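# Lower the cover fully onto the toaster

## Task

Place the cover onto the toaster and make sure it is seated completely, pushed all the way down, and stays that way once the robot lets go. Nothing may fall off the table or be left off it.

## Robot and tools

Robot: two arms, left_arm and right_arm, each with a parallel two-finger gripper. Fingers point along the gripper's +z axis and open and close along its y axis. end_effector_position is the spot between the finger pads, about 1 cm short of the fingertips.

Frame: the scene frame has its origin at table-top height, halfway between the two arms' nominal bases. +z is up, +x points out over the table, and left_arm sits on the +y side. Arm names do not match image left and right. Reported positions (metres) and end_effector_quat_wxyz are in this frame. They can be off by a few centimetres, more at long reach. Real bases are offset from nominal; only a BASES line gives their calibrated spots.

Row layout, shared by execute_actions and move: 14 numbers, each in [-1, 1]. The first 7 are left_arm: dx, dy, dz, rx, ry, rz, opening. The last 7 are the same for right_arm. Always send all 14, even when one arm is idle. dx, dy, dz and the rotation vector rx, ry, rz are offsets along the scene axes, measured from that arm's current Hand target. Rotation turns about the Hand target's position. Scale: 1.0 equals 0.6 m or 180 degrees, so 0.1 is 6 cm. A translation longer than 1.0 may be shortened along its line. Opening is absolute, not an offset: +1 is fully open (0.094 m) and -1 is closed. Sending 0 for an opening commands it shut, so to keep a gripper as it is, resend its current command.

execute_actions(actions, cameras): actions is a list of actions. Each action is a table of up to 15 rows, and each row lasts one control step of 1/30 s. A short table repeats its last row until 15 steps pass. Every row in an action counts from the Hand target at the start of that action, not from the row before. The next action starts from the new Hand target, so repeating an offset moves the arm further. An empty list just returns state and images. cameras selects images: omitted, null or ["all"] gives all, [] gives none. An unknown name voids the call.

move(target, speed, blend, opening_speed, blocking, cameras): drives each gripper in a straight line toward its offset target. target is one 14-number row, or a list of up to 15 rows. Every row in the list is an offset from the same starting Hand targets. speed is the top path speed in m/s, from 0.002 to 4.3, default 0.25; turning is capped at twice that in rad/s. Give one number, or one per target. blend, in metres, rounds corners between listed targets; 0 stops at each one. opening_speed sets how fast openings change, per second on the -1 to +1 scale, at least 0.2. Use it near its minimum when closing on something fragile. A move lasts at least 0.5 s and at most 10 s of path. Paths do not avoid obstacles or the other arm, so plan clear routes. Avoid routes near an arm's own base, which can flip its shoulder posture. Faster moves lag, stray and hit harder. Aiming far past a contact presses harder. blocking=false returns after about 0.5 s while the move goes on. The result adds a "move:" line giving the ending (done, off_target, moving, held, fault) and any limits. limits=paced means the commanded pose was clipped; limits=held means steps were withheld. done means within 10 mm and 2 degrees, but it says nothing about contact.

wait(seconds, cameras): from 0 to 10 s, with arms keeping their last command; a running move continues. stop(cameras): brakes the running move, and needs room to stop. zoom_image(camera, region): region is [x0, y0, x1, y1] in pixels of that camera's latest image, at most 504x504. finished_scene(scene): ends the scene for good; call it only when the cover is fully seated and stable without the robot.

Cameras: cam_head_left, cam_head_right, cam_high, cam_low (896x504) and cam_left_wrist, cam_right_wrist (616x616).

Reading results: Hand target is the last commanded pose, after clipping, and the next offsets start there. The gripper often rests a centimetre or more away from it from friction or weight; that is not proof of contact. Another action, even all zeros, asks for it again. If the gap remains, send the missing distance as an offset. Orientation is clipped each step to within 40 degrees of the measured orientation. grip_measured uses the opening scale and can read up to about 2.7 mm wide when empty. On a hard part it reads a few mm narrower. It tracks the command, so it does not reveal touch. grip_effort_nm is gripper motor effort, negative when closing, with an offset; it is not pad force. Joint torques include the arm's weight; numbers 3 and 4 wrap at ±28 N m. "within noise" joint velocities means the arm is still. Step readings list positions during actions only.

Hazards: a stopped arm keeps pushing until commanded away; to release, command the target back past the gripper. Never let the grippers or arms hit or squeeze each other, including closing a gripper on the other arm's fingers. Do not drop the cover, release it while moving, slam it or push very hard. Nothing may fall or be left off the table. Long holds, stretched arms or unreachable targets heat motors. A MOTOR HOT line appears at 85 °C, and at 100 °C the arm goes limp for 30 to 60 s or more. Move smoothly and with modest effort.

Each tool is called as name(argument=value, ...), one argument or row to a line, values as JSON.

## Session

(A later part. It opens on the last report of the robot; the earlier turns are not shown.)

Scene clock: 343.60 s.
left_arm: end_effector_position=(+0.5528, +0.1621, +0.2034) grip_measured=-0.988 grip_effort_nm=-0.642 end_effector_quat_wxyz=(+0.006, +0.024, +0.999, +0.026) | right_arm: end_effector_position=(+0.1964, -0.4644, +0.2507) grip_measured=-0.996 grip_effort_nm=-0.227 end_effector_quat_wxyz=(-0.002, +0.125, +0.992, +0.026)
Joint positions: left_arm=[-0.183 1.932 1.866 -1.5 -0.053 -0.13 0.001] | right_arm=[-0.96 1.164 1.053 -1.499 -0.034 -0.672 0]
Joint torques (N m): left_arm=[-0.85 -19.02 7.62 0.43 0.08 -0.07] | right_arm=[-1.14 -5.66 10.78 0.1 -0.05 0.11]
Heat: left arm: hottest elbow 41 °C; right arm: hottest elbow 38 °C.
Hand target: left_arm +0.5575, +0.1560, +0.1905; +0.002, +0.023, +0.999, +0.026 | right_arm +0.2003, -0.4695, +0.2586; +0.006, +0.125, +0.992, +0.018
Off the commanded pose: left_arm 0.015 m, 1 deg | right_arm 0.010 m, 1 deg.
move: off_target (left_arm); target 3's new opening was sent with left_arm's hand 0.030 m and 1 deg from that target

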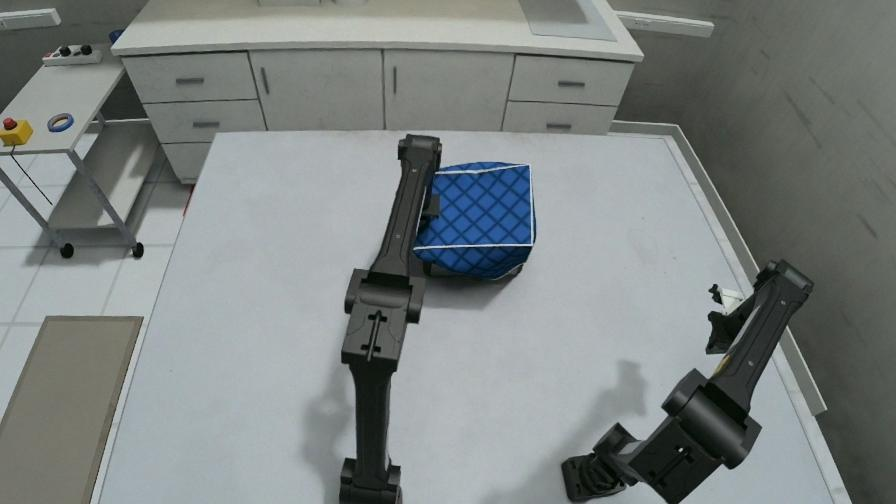

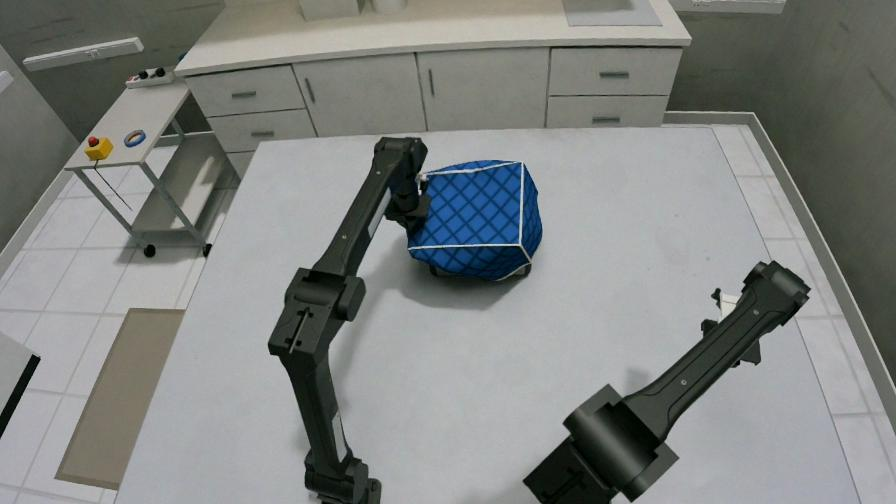

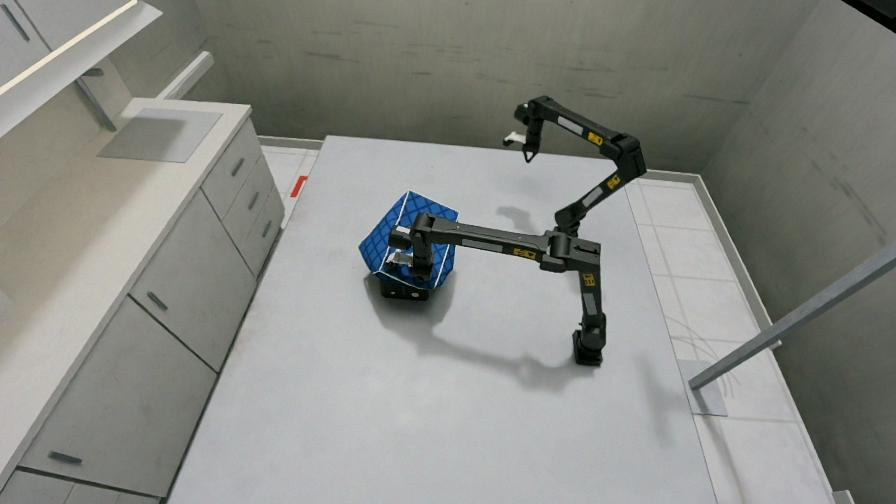

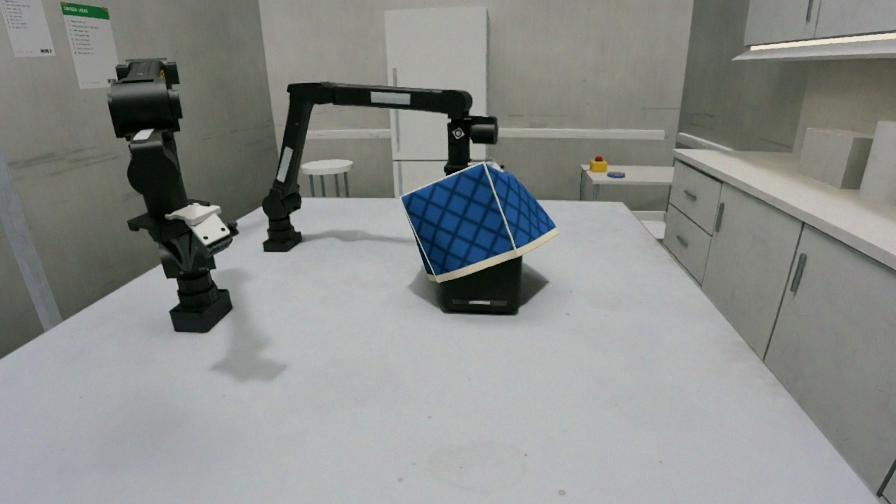

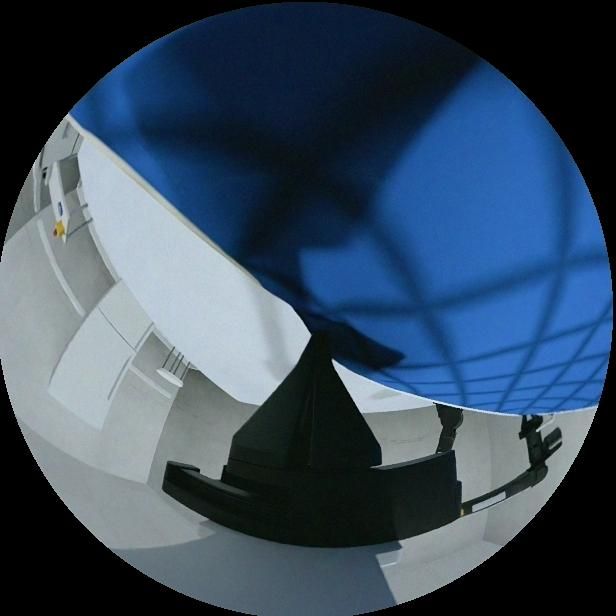

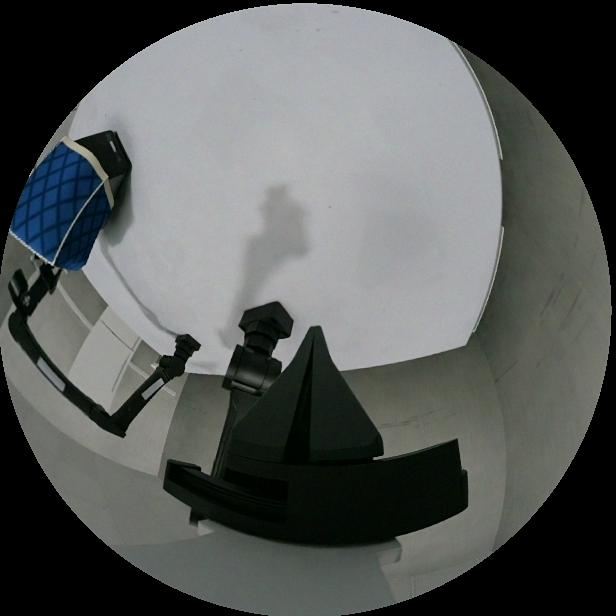

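move(
  target=[
    [0,0,0.3,0,0,0,0.5,0,0,0,0,0,0,-1],
    [0.05,-0.11,0.3,0,0,-0.48,0.5,0,0,0,0,0,0,-1],
  ],
  speed=0.25,
)

zoom_image(
  camera="cam_high",
  region=[320, 120, 500, 320],
)

zoom_image(
  camera="cam_low",
  region=[360, 80, 580, 330],
)

Scene clock: 355.27 s.
left_arm: end_effector_position=(+0.5815, +0.1009, +0.3633) grip_measured=+0.498 grip_effort_nm=0.110 end_effector_quat_wxyz=(+0.103, +0.687, +0.717, +0.063) | right_arm: end_effector_position=(+0.1964, -0.4644, +0.2507) grip_measured=-0.996 grip_effort_nm=-0.242 end_effector_quat_wxyz=(-0.002, +0.125, +0.992, +0.026)
Joint positions: left_arm=[-0.257 1.949 2.299 -1.68 -0.009 1.278 0.07] | right_arm=[-0.96 1.164 1.053 -1.499 -0.034 -0.672 0]
Joint torques (N m): left_arm=[-1.26 -19.31 10.51 0.06 -0.03 0.15] | right_arm=[-0.91 -5.54 10.76 0.13 -0.05 0.11]
Heat: left arm: hottest elbow 41 °C; right arm: hottest elbow 38 °C.
Hand target: left_arm +0.5876, +0.0900, +0.3706; +0.019, +0.701, +0.713, +0.017 | right_arm +0.2003, -0.4695, +0.2586; +0.006, +0.125, +0.992, +0.018
Off the commanded pose: left_arm 0.014 m, 11 deg | right_arm 0.010 m, 1 deg.
joint sent to its limit (left arm) — joint 4 (wrist pitch), lower limit. The joint targets are off in orientation, not in position.
move: off_target (left_arm)

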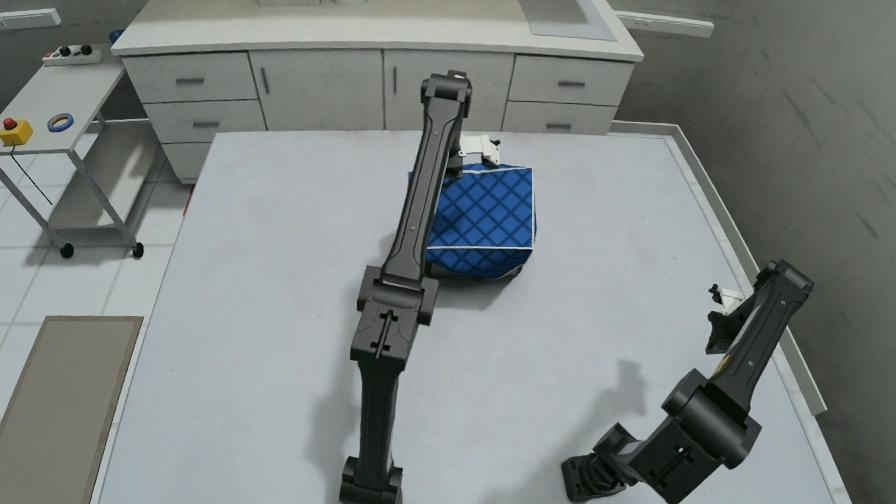

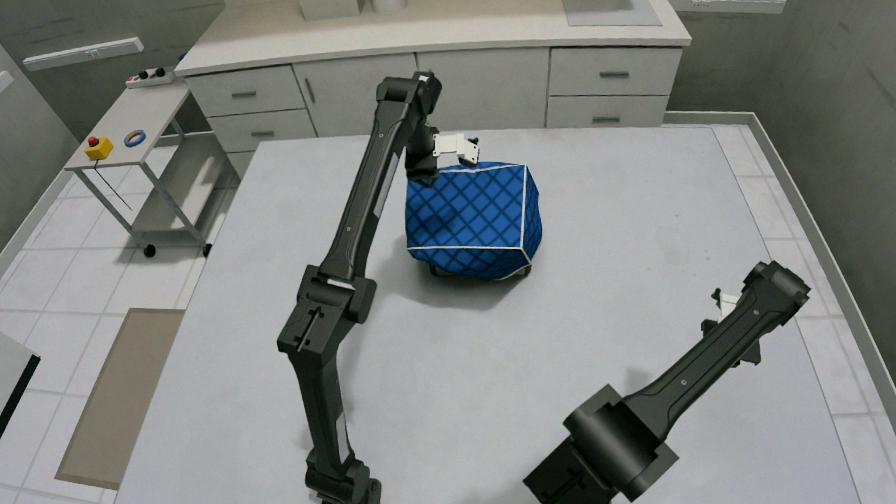

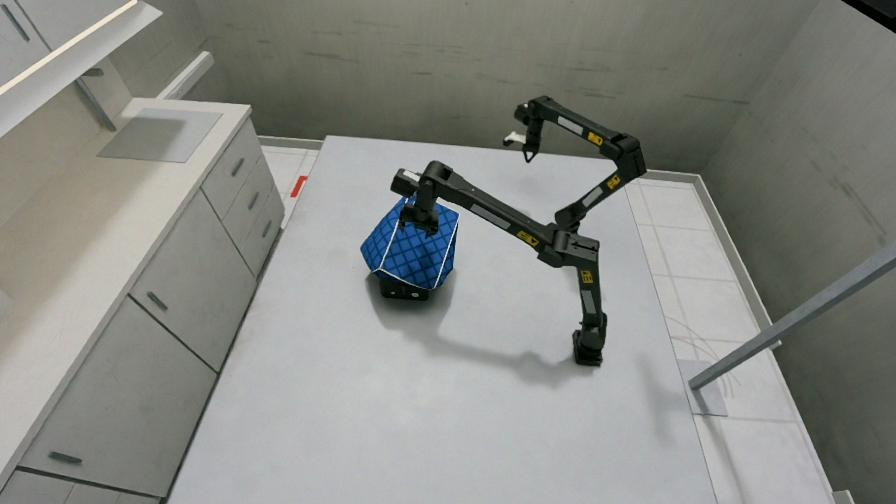

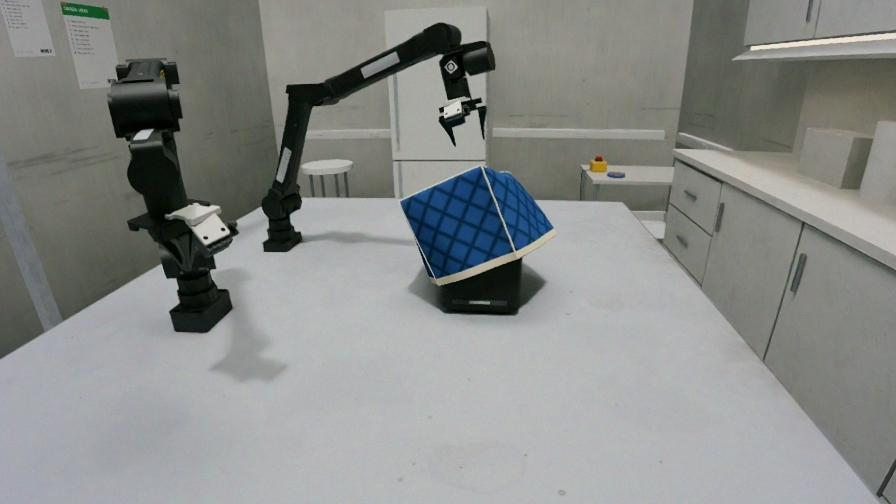

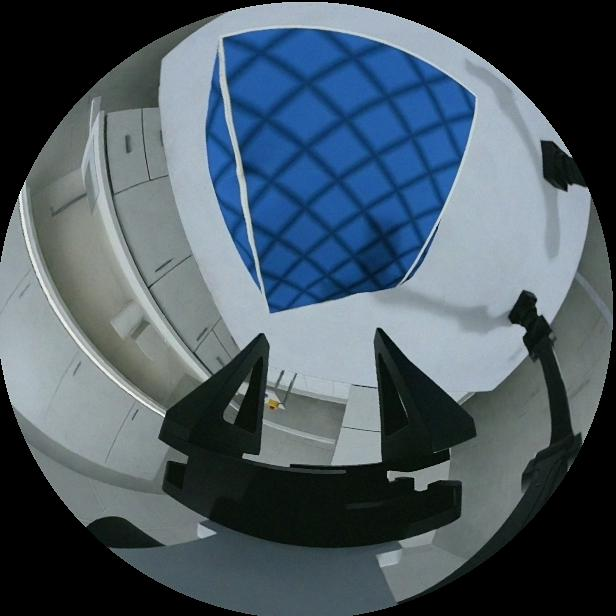

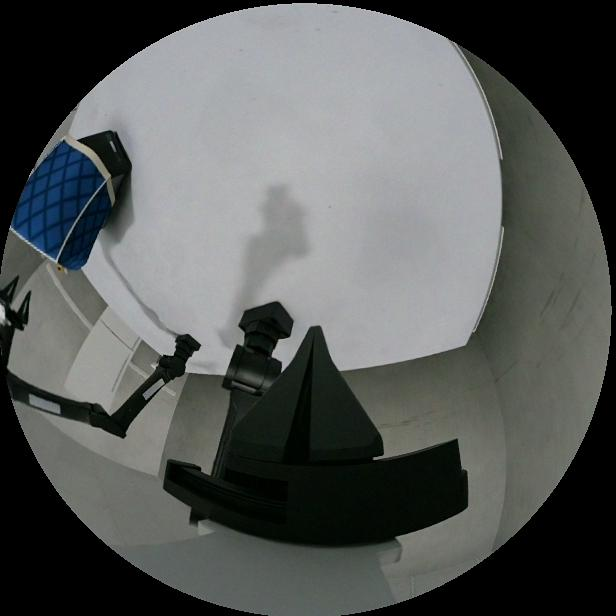

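Scaled by 2.520.

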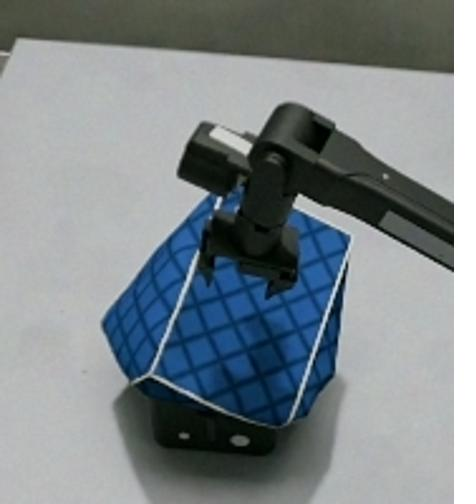

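Scaled by 2.016.

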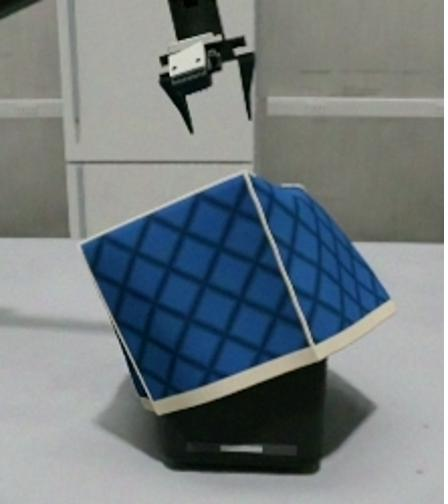

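move(
  target=[
    [0.05,-0.02,-0.05,0,0,0,0.5,0,0,0,0,0,0,-1],
    [0.05,-0.02,-0.14,0,0,0,0.5,0,0,0,0,0,0,-1],
  ],
  speed=0.12,
)

zoom_image(
  camera="cam_low",
  region=[360, 80, 580, 330],
)

Scene clock: 362.80 s.
left_arm: end_effector_position=(+0.6184, +0.0878, +0.2941) grip_measured=+0.498 grip_effort_nm=0.100 end_effector_quat_wxyz=(+0.068, +0.692, +0.717, +0.043) | right_arm: end_effector_position=(+0.1964, -0.4644, +0.2507) grip_measured=-0.996 grip_effort_nm=-0.232 end_effector_quat_wxyz=(-0.002, +0.125, +0.992, +0.026)
Joint positions: left_arm=[-0.262 2.107 2.377 -1.68 -0.009 1.278 0.07] | right_arm=[-0.96 1.164 1.053 -1.499 -0.034 -0.672 0]
Joint torques (N m): left_arm=[-1.14 -22.89 7.49 -0.09 -0.01 0.07] | right_arm=[-0.91 -5.48 10.82 0.16 -0.05 0.12]
Heat: left arm: hottest elbow 41 °C; right arm: hottest elbow 38 °C.
Hand target: left_arm +0.6176, +0.0782, +0.2865; +0.019, +0.700, +0.713, +0.017 | right_arm +0.2003, -0.4695, +0.2586; +0.006, +0.125, +0.992, +0.018
Off the commanded pose: left_arm 0.012 m, 6 deg | right_arm 0.010 m, 1 deg.
joint sent to its limit (left arm) — joint 4 (wrist pitch), lower limit. The joint targets are off in orientation, not in position.
move: off_target (left_arm)

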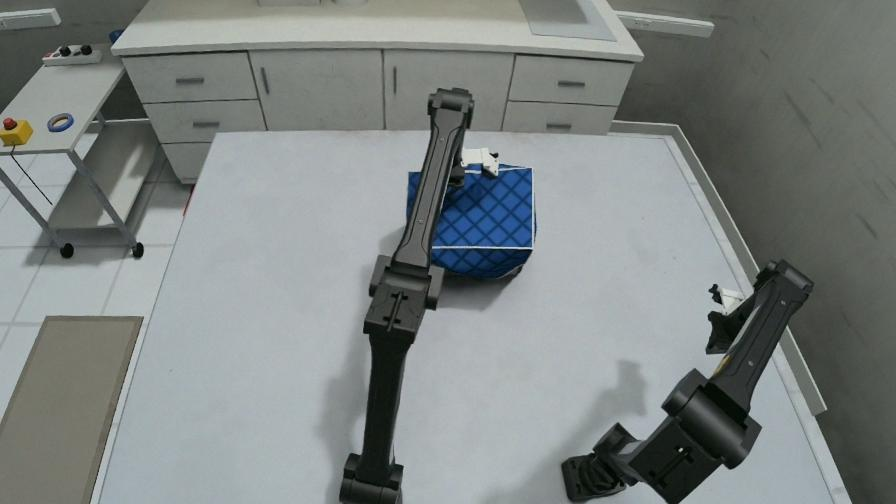

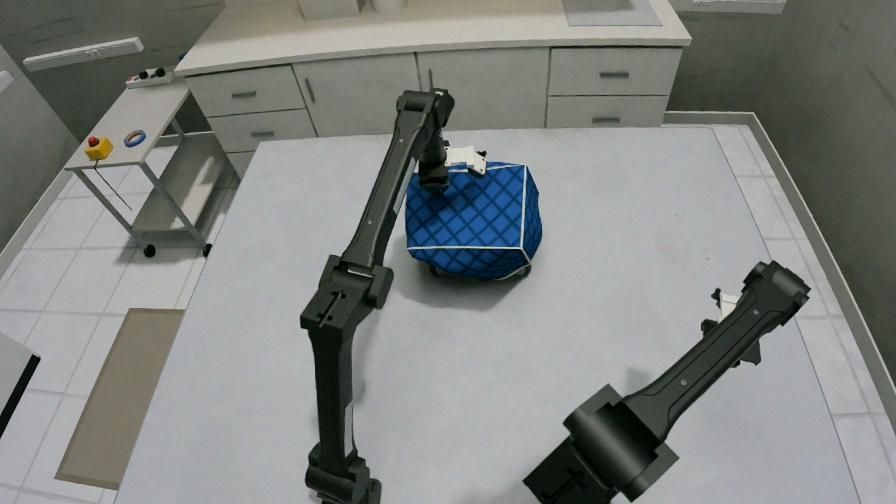

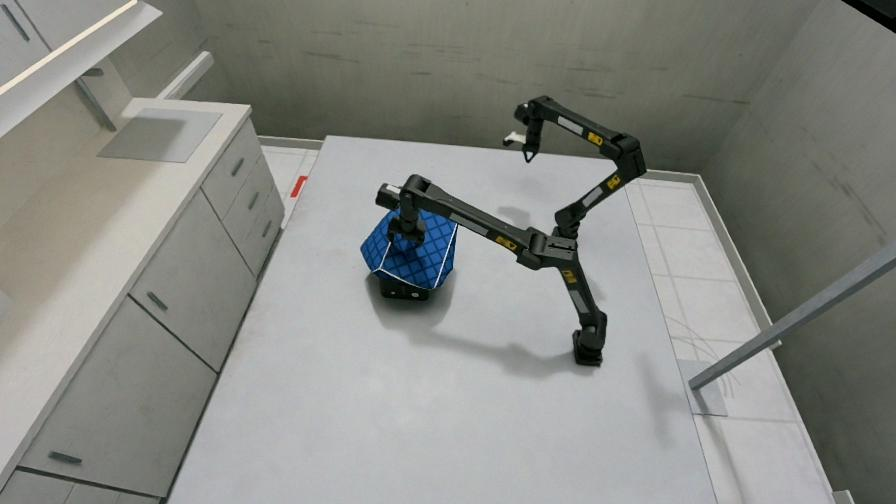

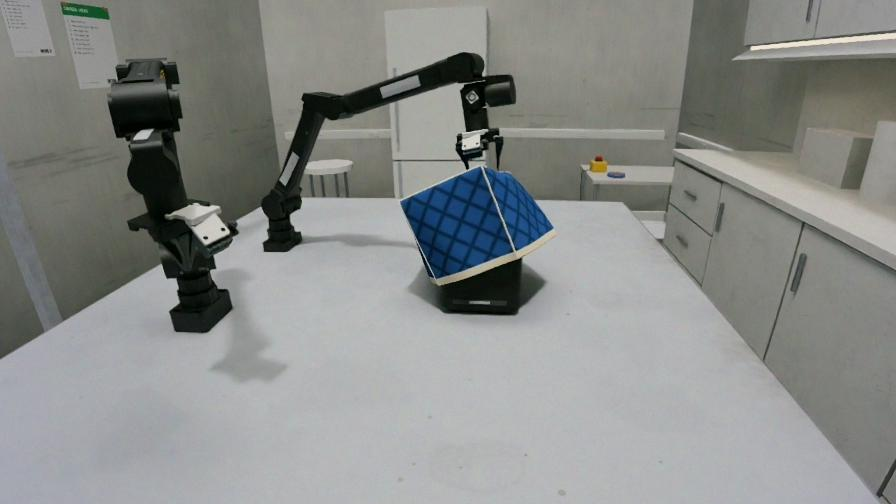

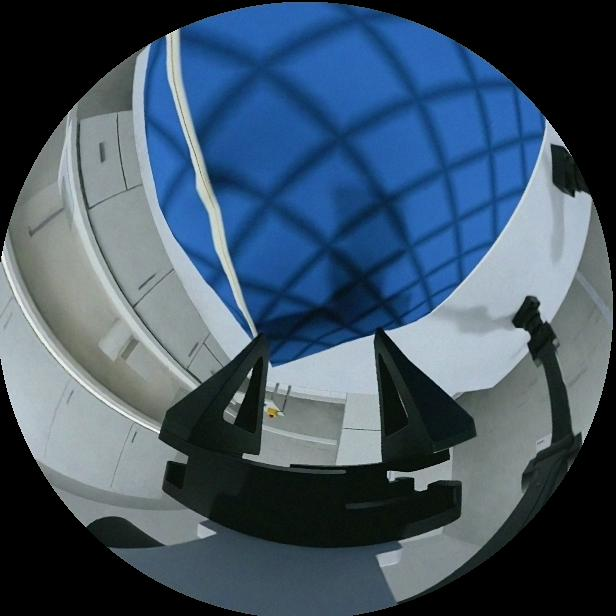

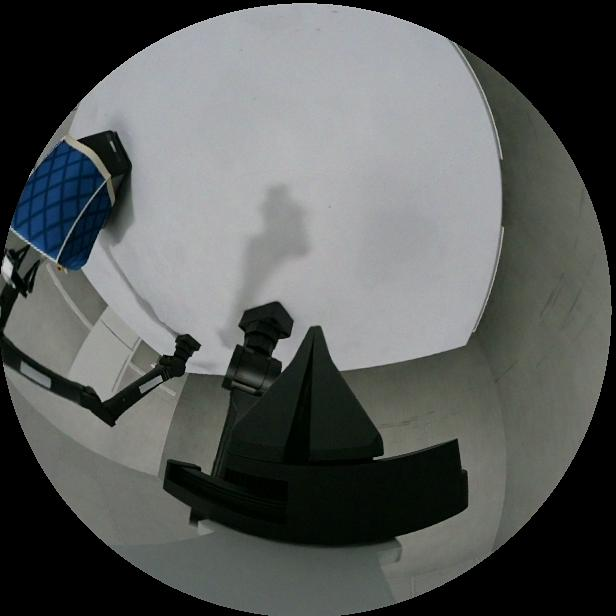

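Scaled by 2.016.

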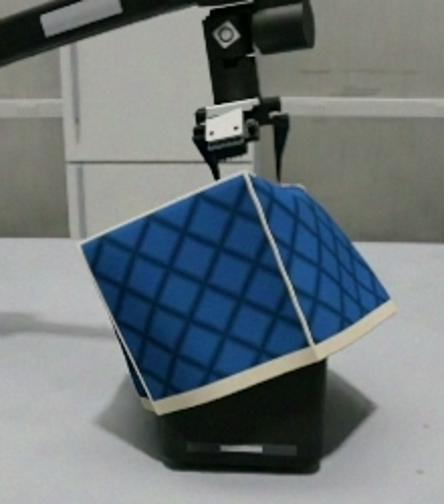

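move(
  target=[
    [0.045,-0.03,0.01,0,0,0,0.5,0,0,0,0,0,0,-1],
    [0.045,-0.03,-0.065,0,0,0,0.5,0,0,0,0,0,0,-1],
  ],
  speed=0.1,
)

zoom_image(
  camera="cam_low",
  region=[360, 80, 580, 330],
)

Scene clock: 367.83 s.
left_arm: end_effector_position=(+0.6405, +0.0698, +0.2626) grip_measured=+0.498 grip_effort_nm=0.115 end_effector_quat_wxyz=(+0.062, +0.698, +0.712, +0.041) | right_arm: end_effector_position=(+0.1964, -0.4644, +0.2507) grip_measured=-0.996 grip_effort_nm=-0.242 end_effector_quat_wxyz=(-0.002, +0.125, +0.992, +0.026)
Joint positions: left_arm=[-0.279 2.207 2.466 -1.681 -0.011 1.278 0.07] | right_arm=[-0.96 1.164 1.053 -1.499 -0.034 -0.672 0]
Joint torques (N m): left_arm=[-1.03 -22.3 8.76 -0.16 0.02 -0.06] | right_arm=[-0.91 -5.48 10.74 0.1 -0.06 0.12]
Heat: left arm: hottest elbow 41 °C; right arm: hottest elbow 38 °C.
Hand target: left_arm +0.6446, +0.0602, +0.2475; +0.019, +0.700, +0.713, +0.017 | right_arm +0.2003, -0.4695, +0.2586; +0.006, +0.125, +0.992, +0.018
Off the commanded pose: left_arm 0.018 m, 6 deg | right_arm 0.010 m, 1 deg.
joint sent to its limit (left arm) — joint 4 (wrist pitch), lower limit. The joint targets are off in orientation, not in position.
move: off_target (left_arm)

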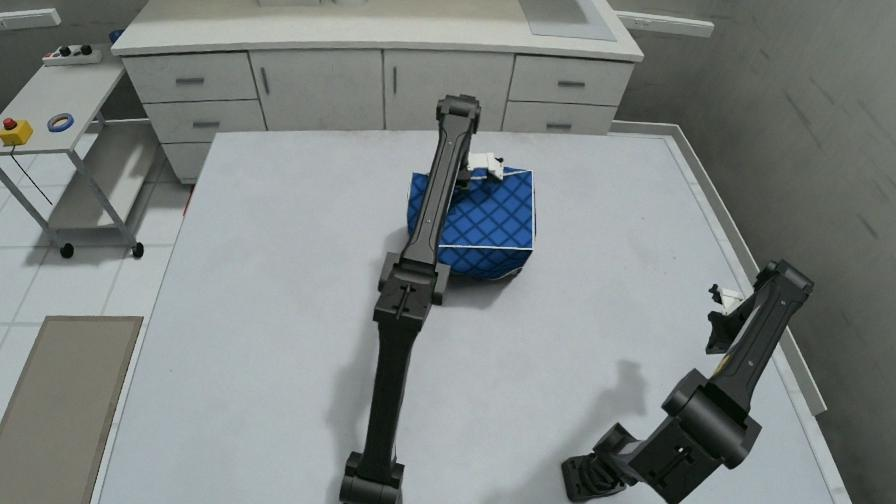

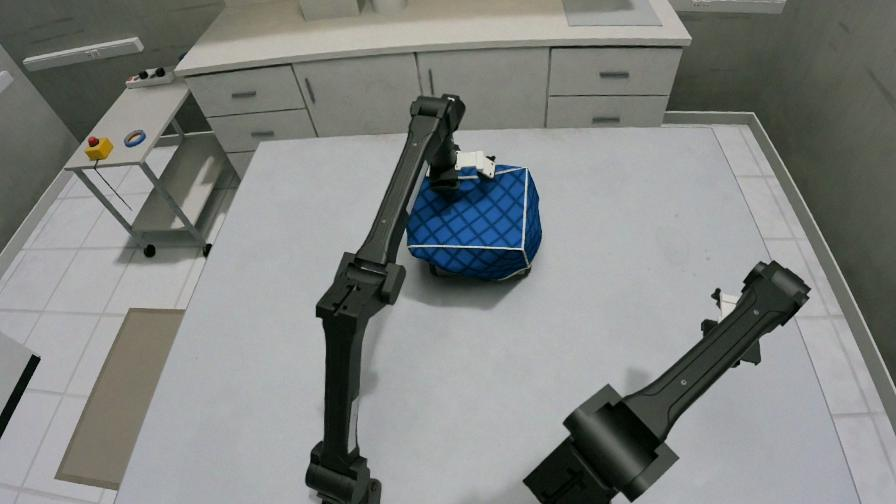

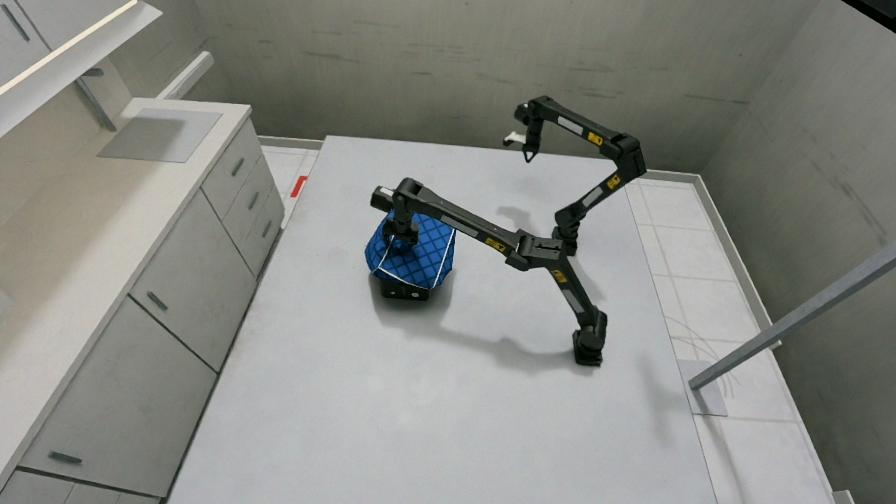

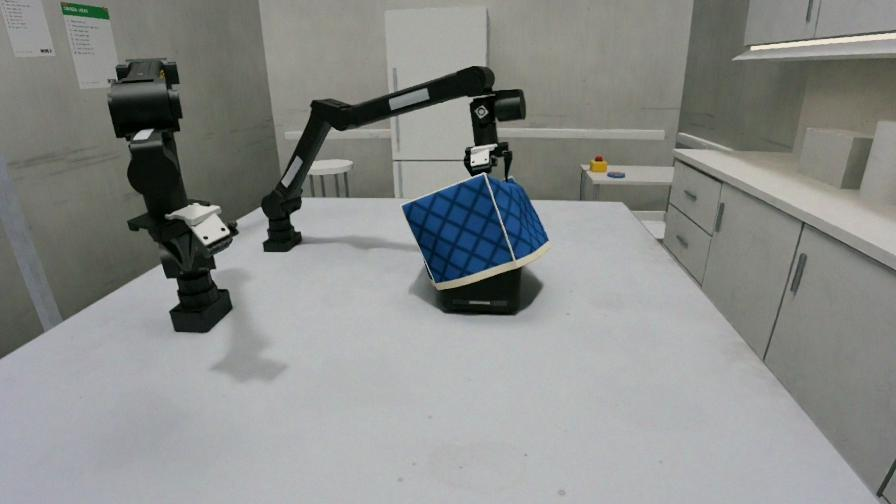

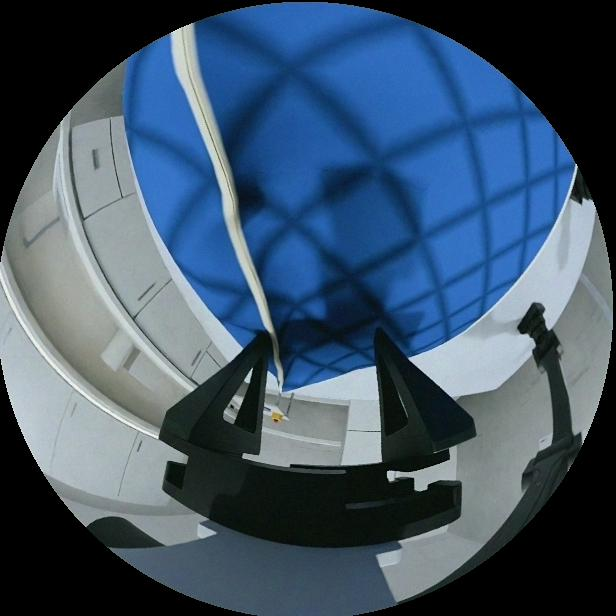

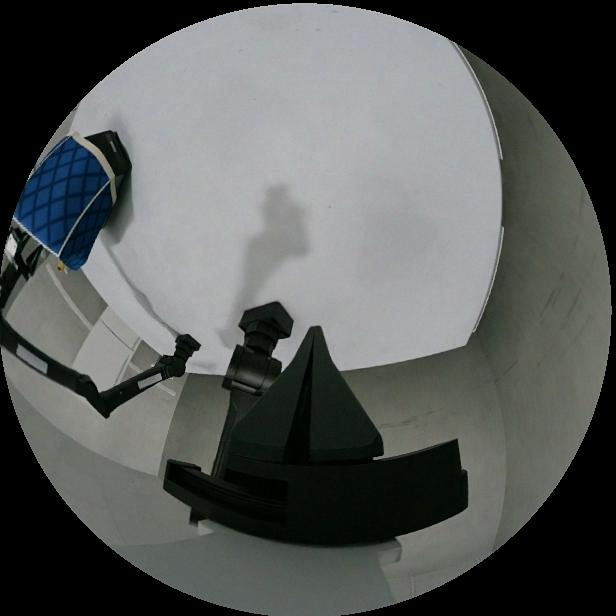

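Scaled by 2.016.

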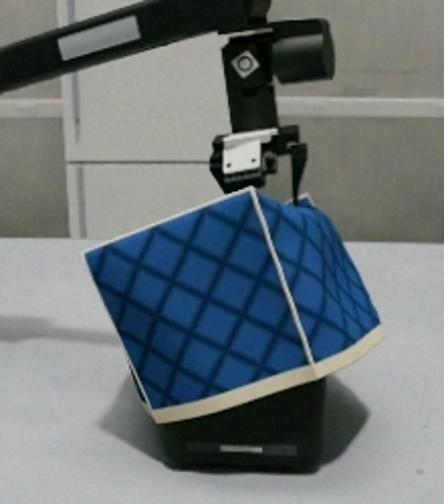

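move(
  target=[
    [0.01,0,-0.02,0,0,0,0.5,0,0,0,0,0,0,-1],
    [0.01,0,-0.02,0,0,0,-1,0,0,0,0,0,0,-1],
    [0.0,0.01,0.14,0,0,0,-1,0,0,0,0,0,0,-1],
  ],
  speed=0.1,
  opening_speed=0.8,
)

zoom_image(
  camera="cam_high",
  region=[320, 120, 500, 320],
)

zoom_image(
  camera="cam_low",
  region=[360, 80, 580, 330],
)

Scene clock: 378.80 s.
left_arm: end_effector_position=(+0.6435, +0.0686, +0.2948) grip_measured=-0.988 grip_effort_nm=-0.642 end_effector_quat_wxyz=(+0.090, +0.696, +0.710, +0.056) | right_arm: end_effector_position=(+0.1964, -0.4644, +0.2507) grip_measured=-0.996 grip_effort_nm=-0.242 end_effector_quat_wxyz=(-0.002, +0.125, +0.992, +0.026)
Joint positions: left_arm=[-0.279 2.189 2.514 -1.684 -0.011 1.278 0.001] | right_arm=[-0.96 1.164 1.053 -1.499 -0.034 -0.672 0]
Joint torques (N m): left_arm=[-0.38 -27.46 10.44 -0.06 0.05 0.05] | right_arm=[-0.91 -5.36 10.78 0.13 -0.05 0.11]
Heat: left arm: hottest elbow 42 °C; right arm: hottest elbow 38 °C.
Hand target: left_arm +0.6446, +0.0660, +0.3316; +0.019, +0.701, +0.713, +0.017 | right_arm +0.2003, -0.4695, +0.2586; +0.006, +0.125, +0.992, +0.018
Off the commanded pose: left_arm 0.037 m, 9 deg | right_arm 0.010 m, 1 deg.
joint sent to its limit (left arm) — joint 4 (wrist pitch), lower limit. The joint targets are off in orientation, not in position.
move: off_target (left_arm); target 2's new opening was sent with left_arm's hand 0.018 m and 5 deg from that target

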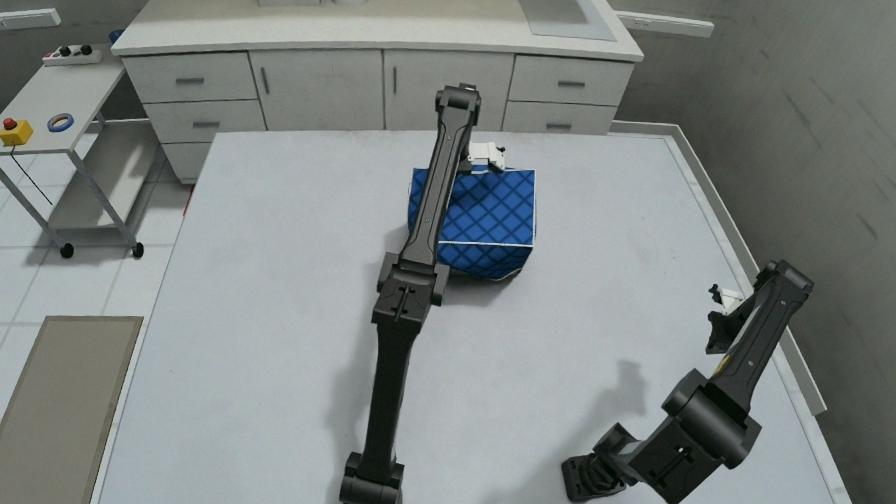

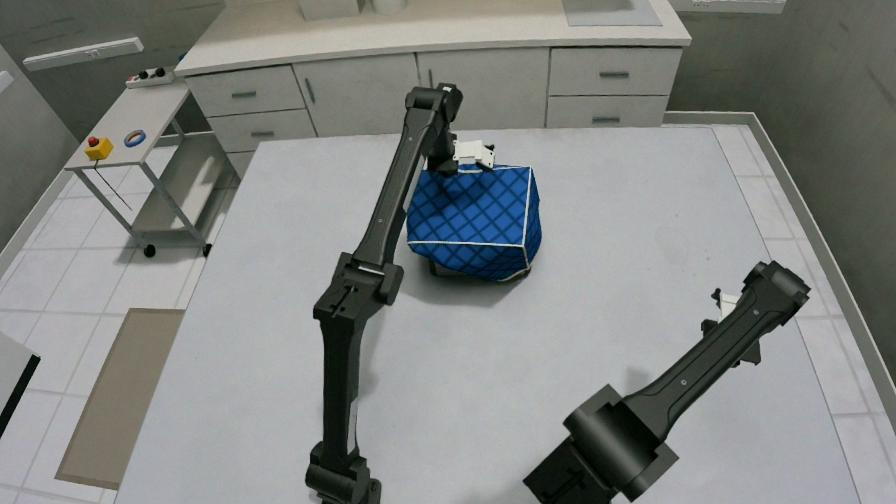

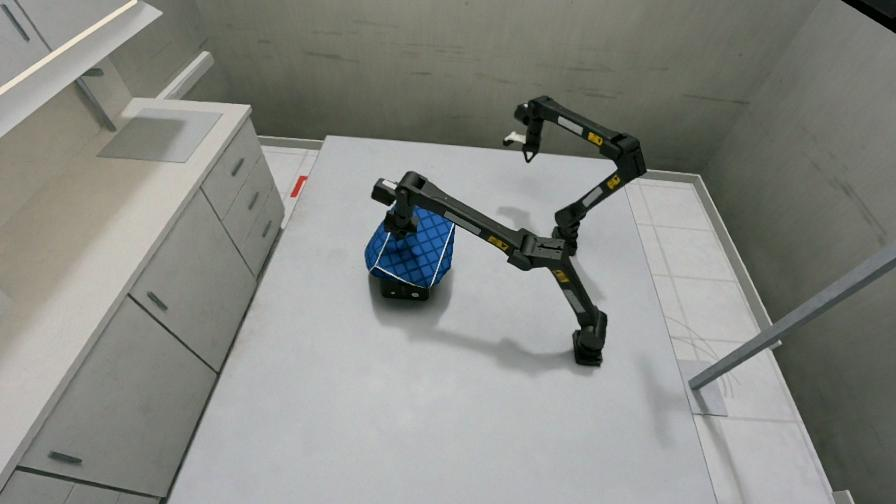

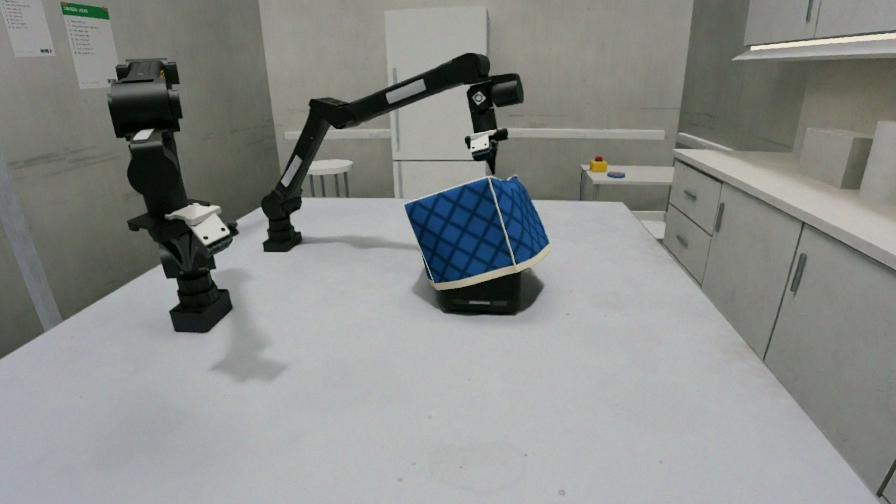

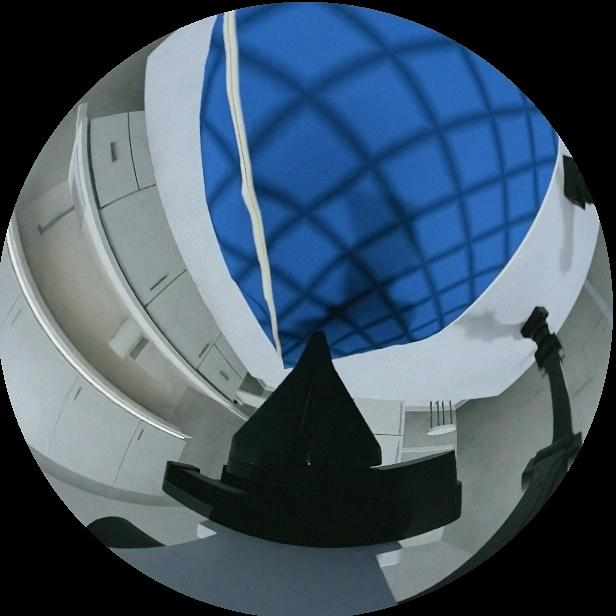

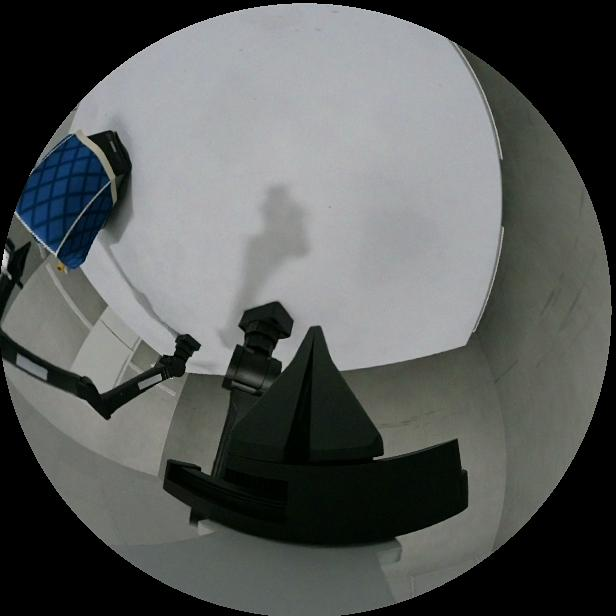

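Scaled by 2.520.

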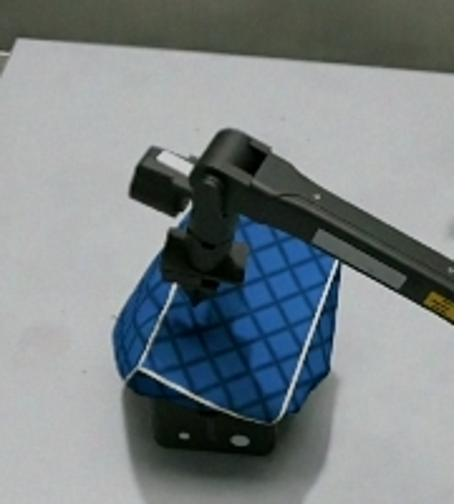

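Scaled by 2.016.

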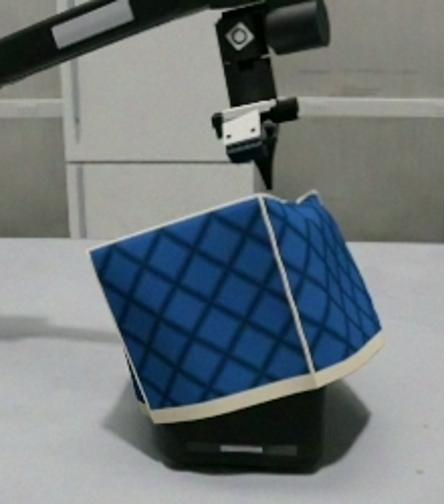

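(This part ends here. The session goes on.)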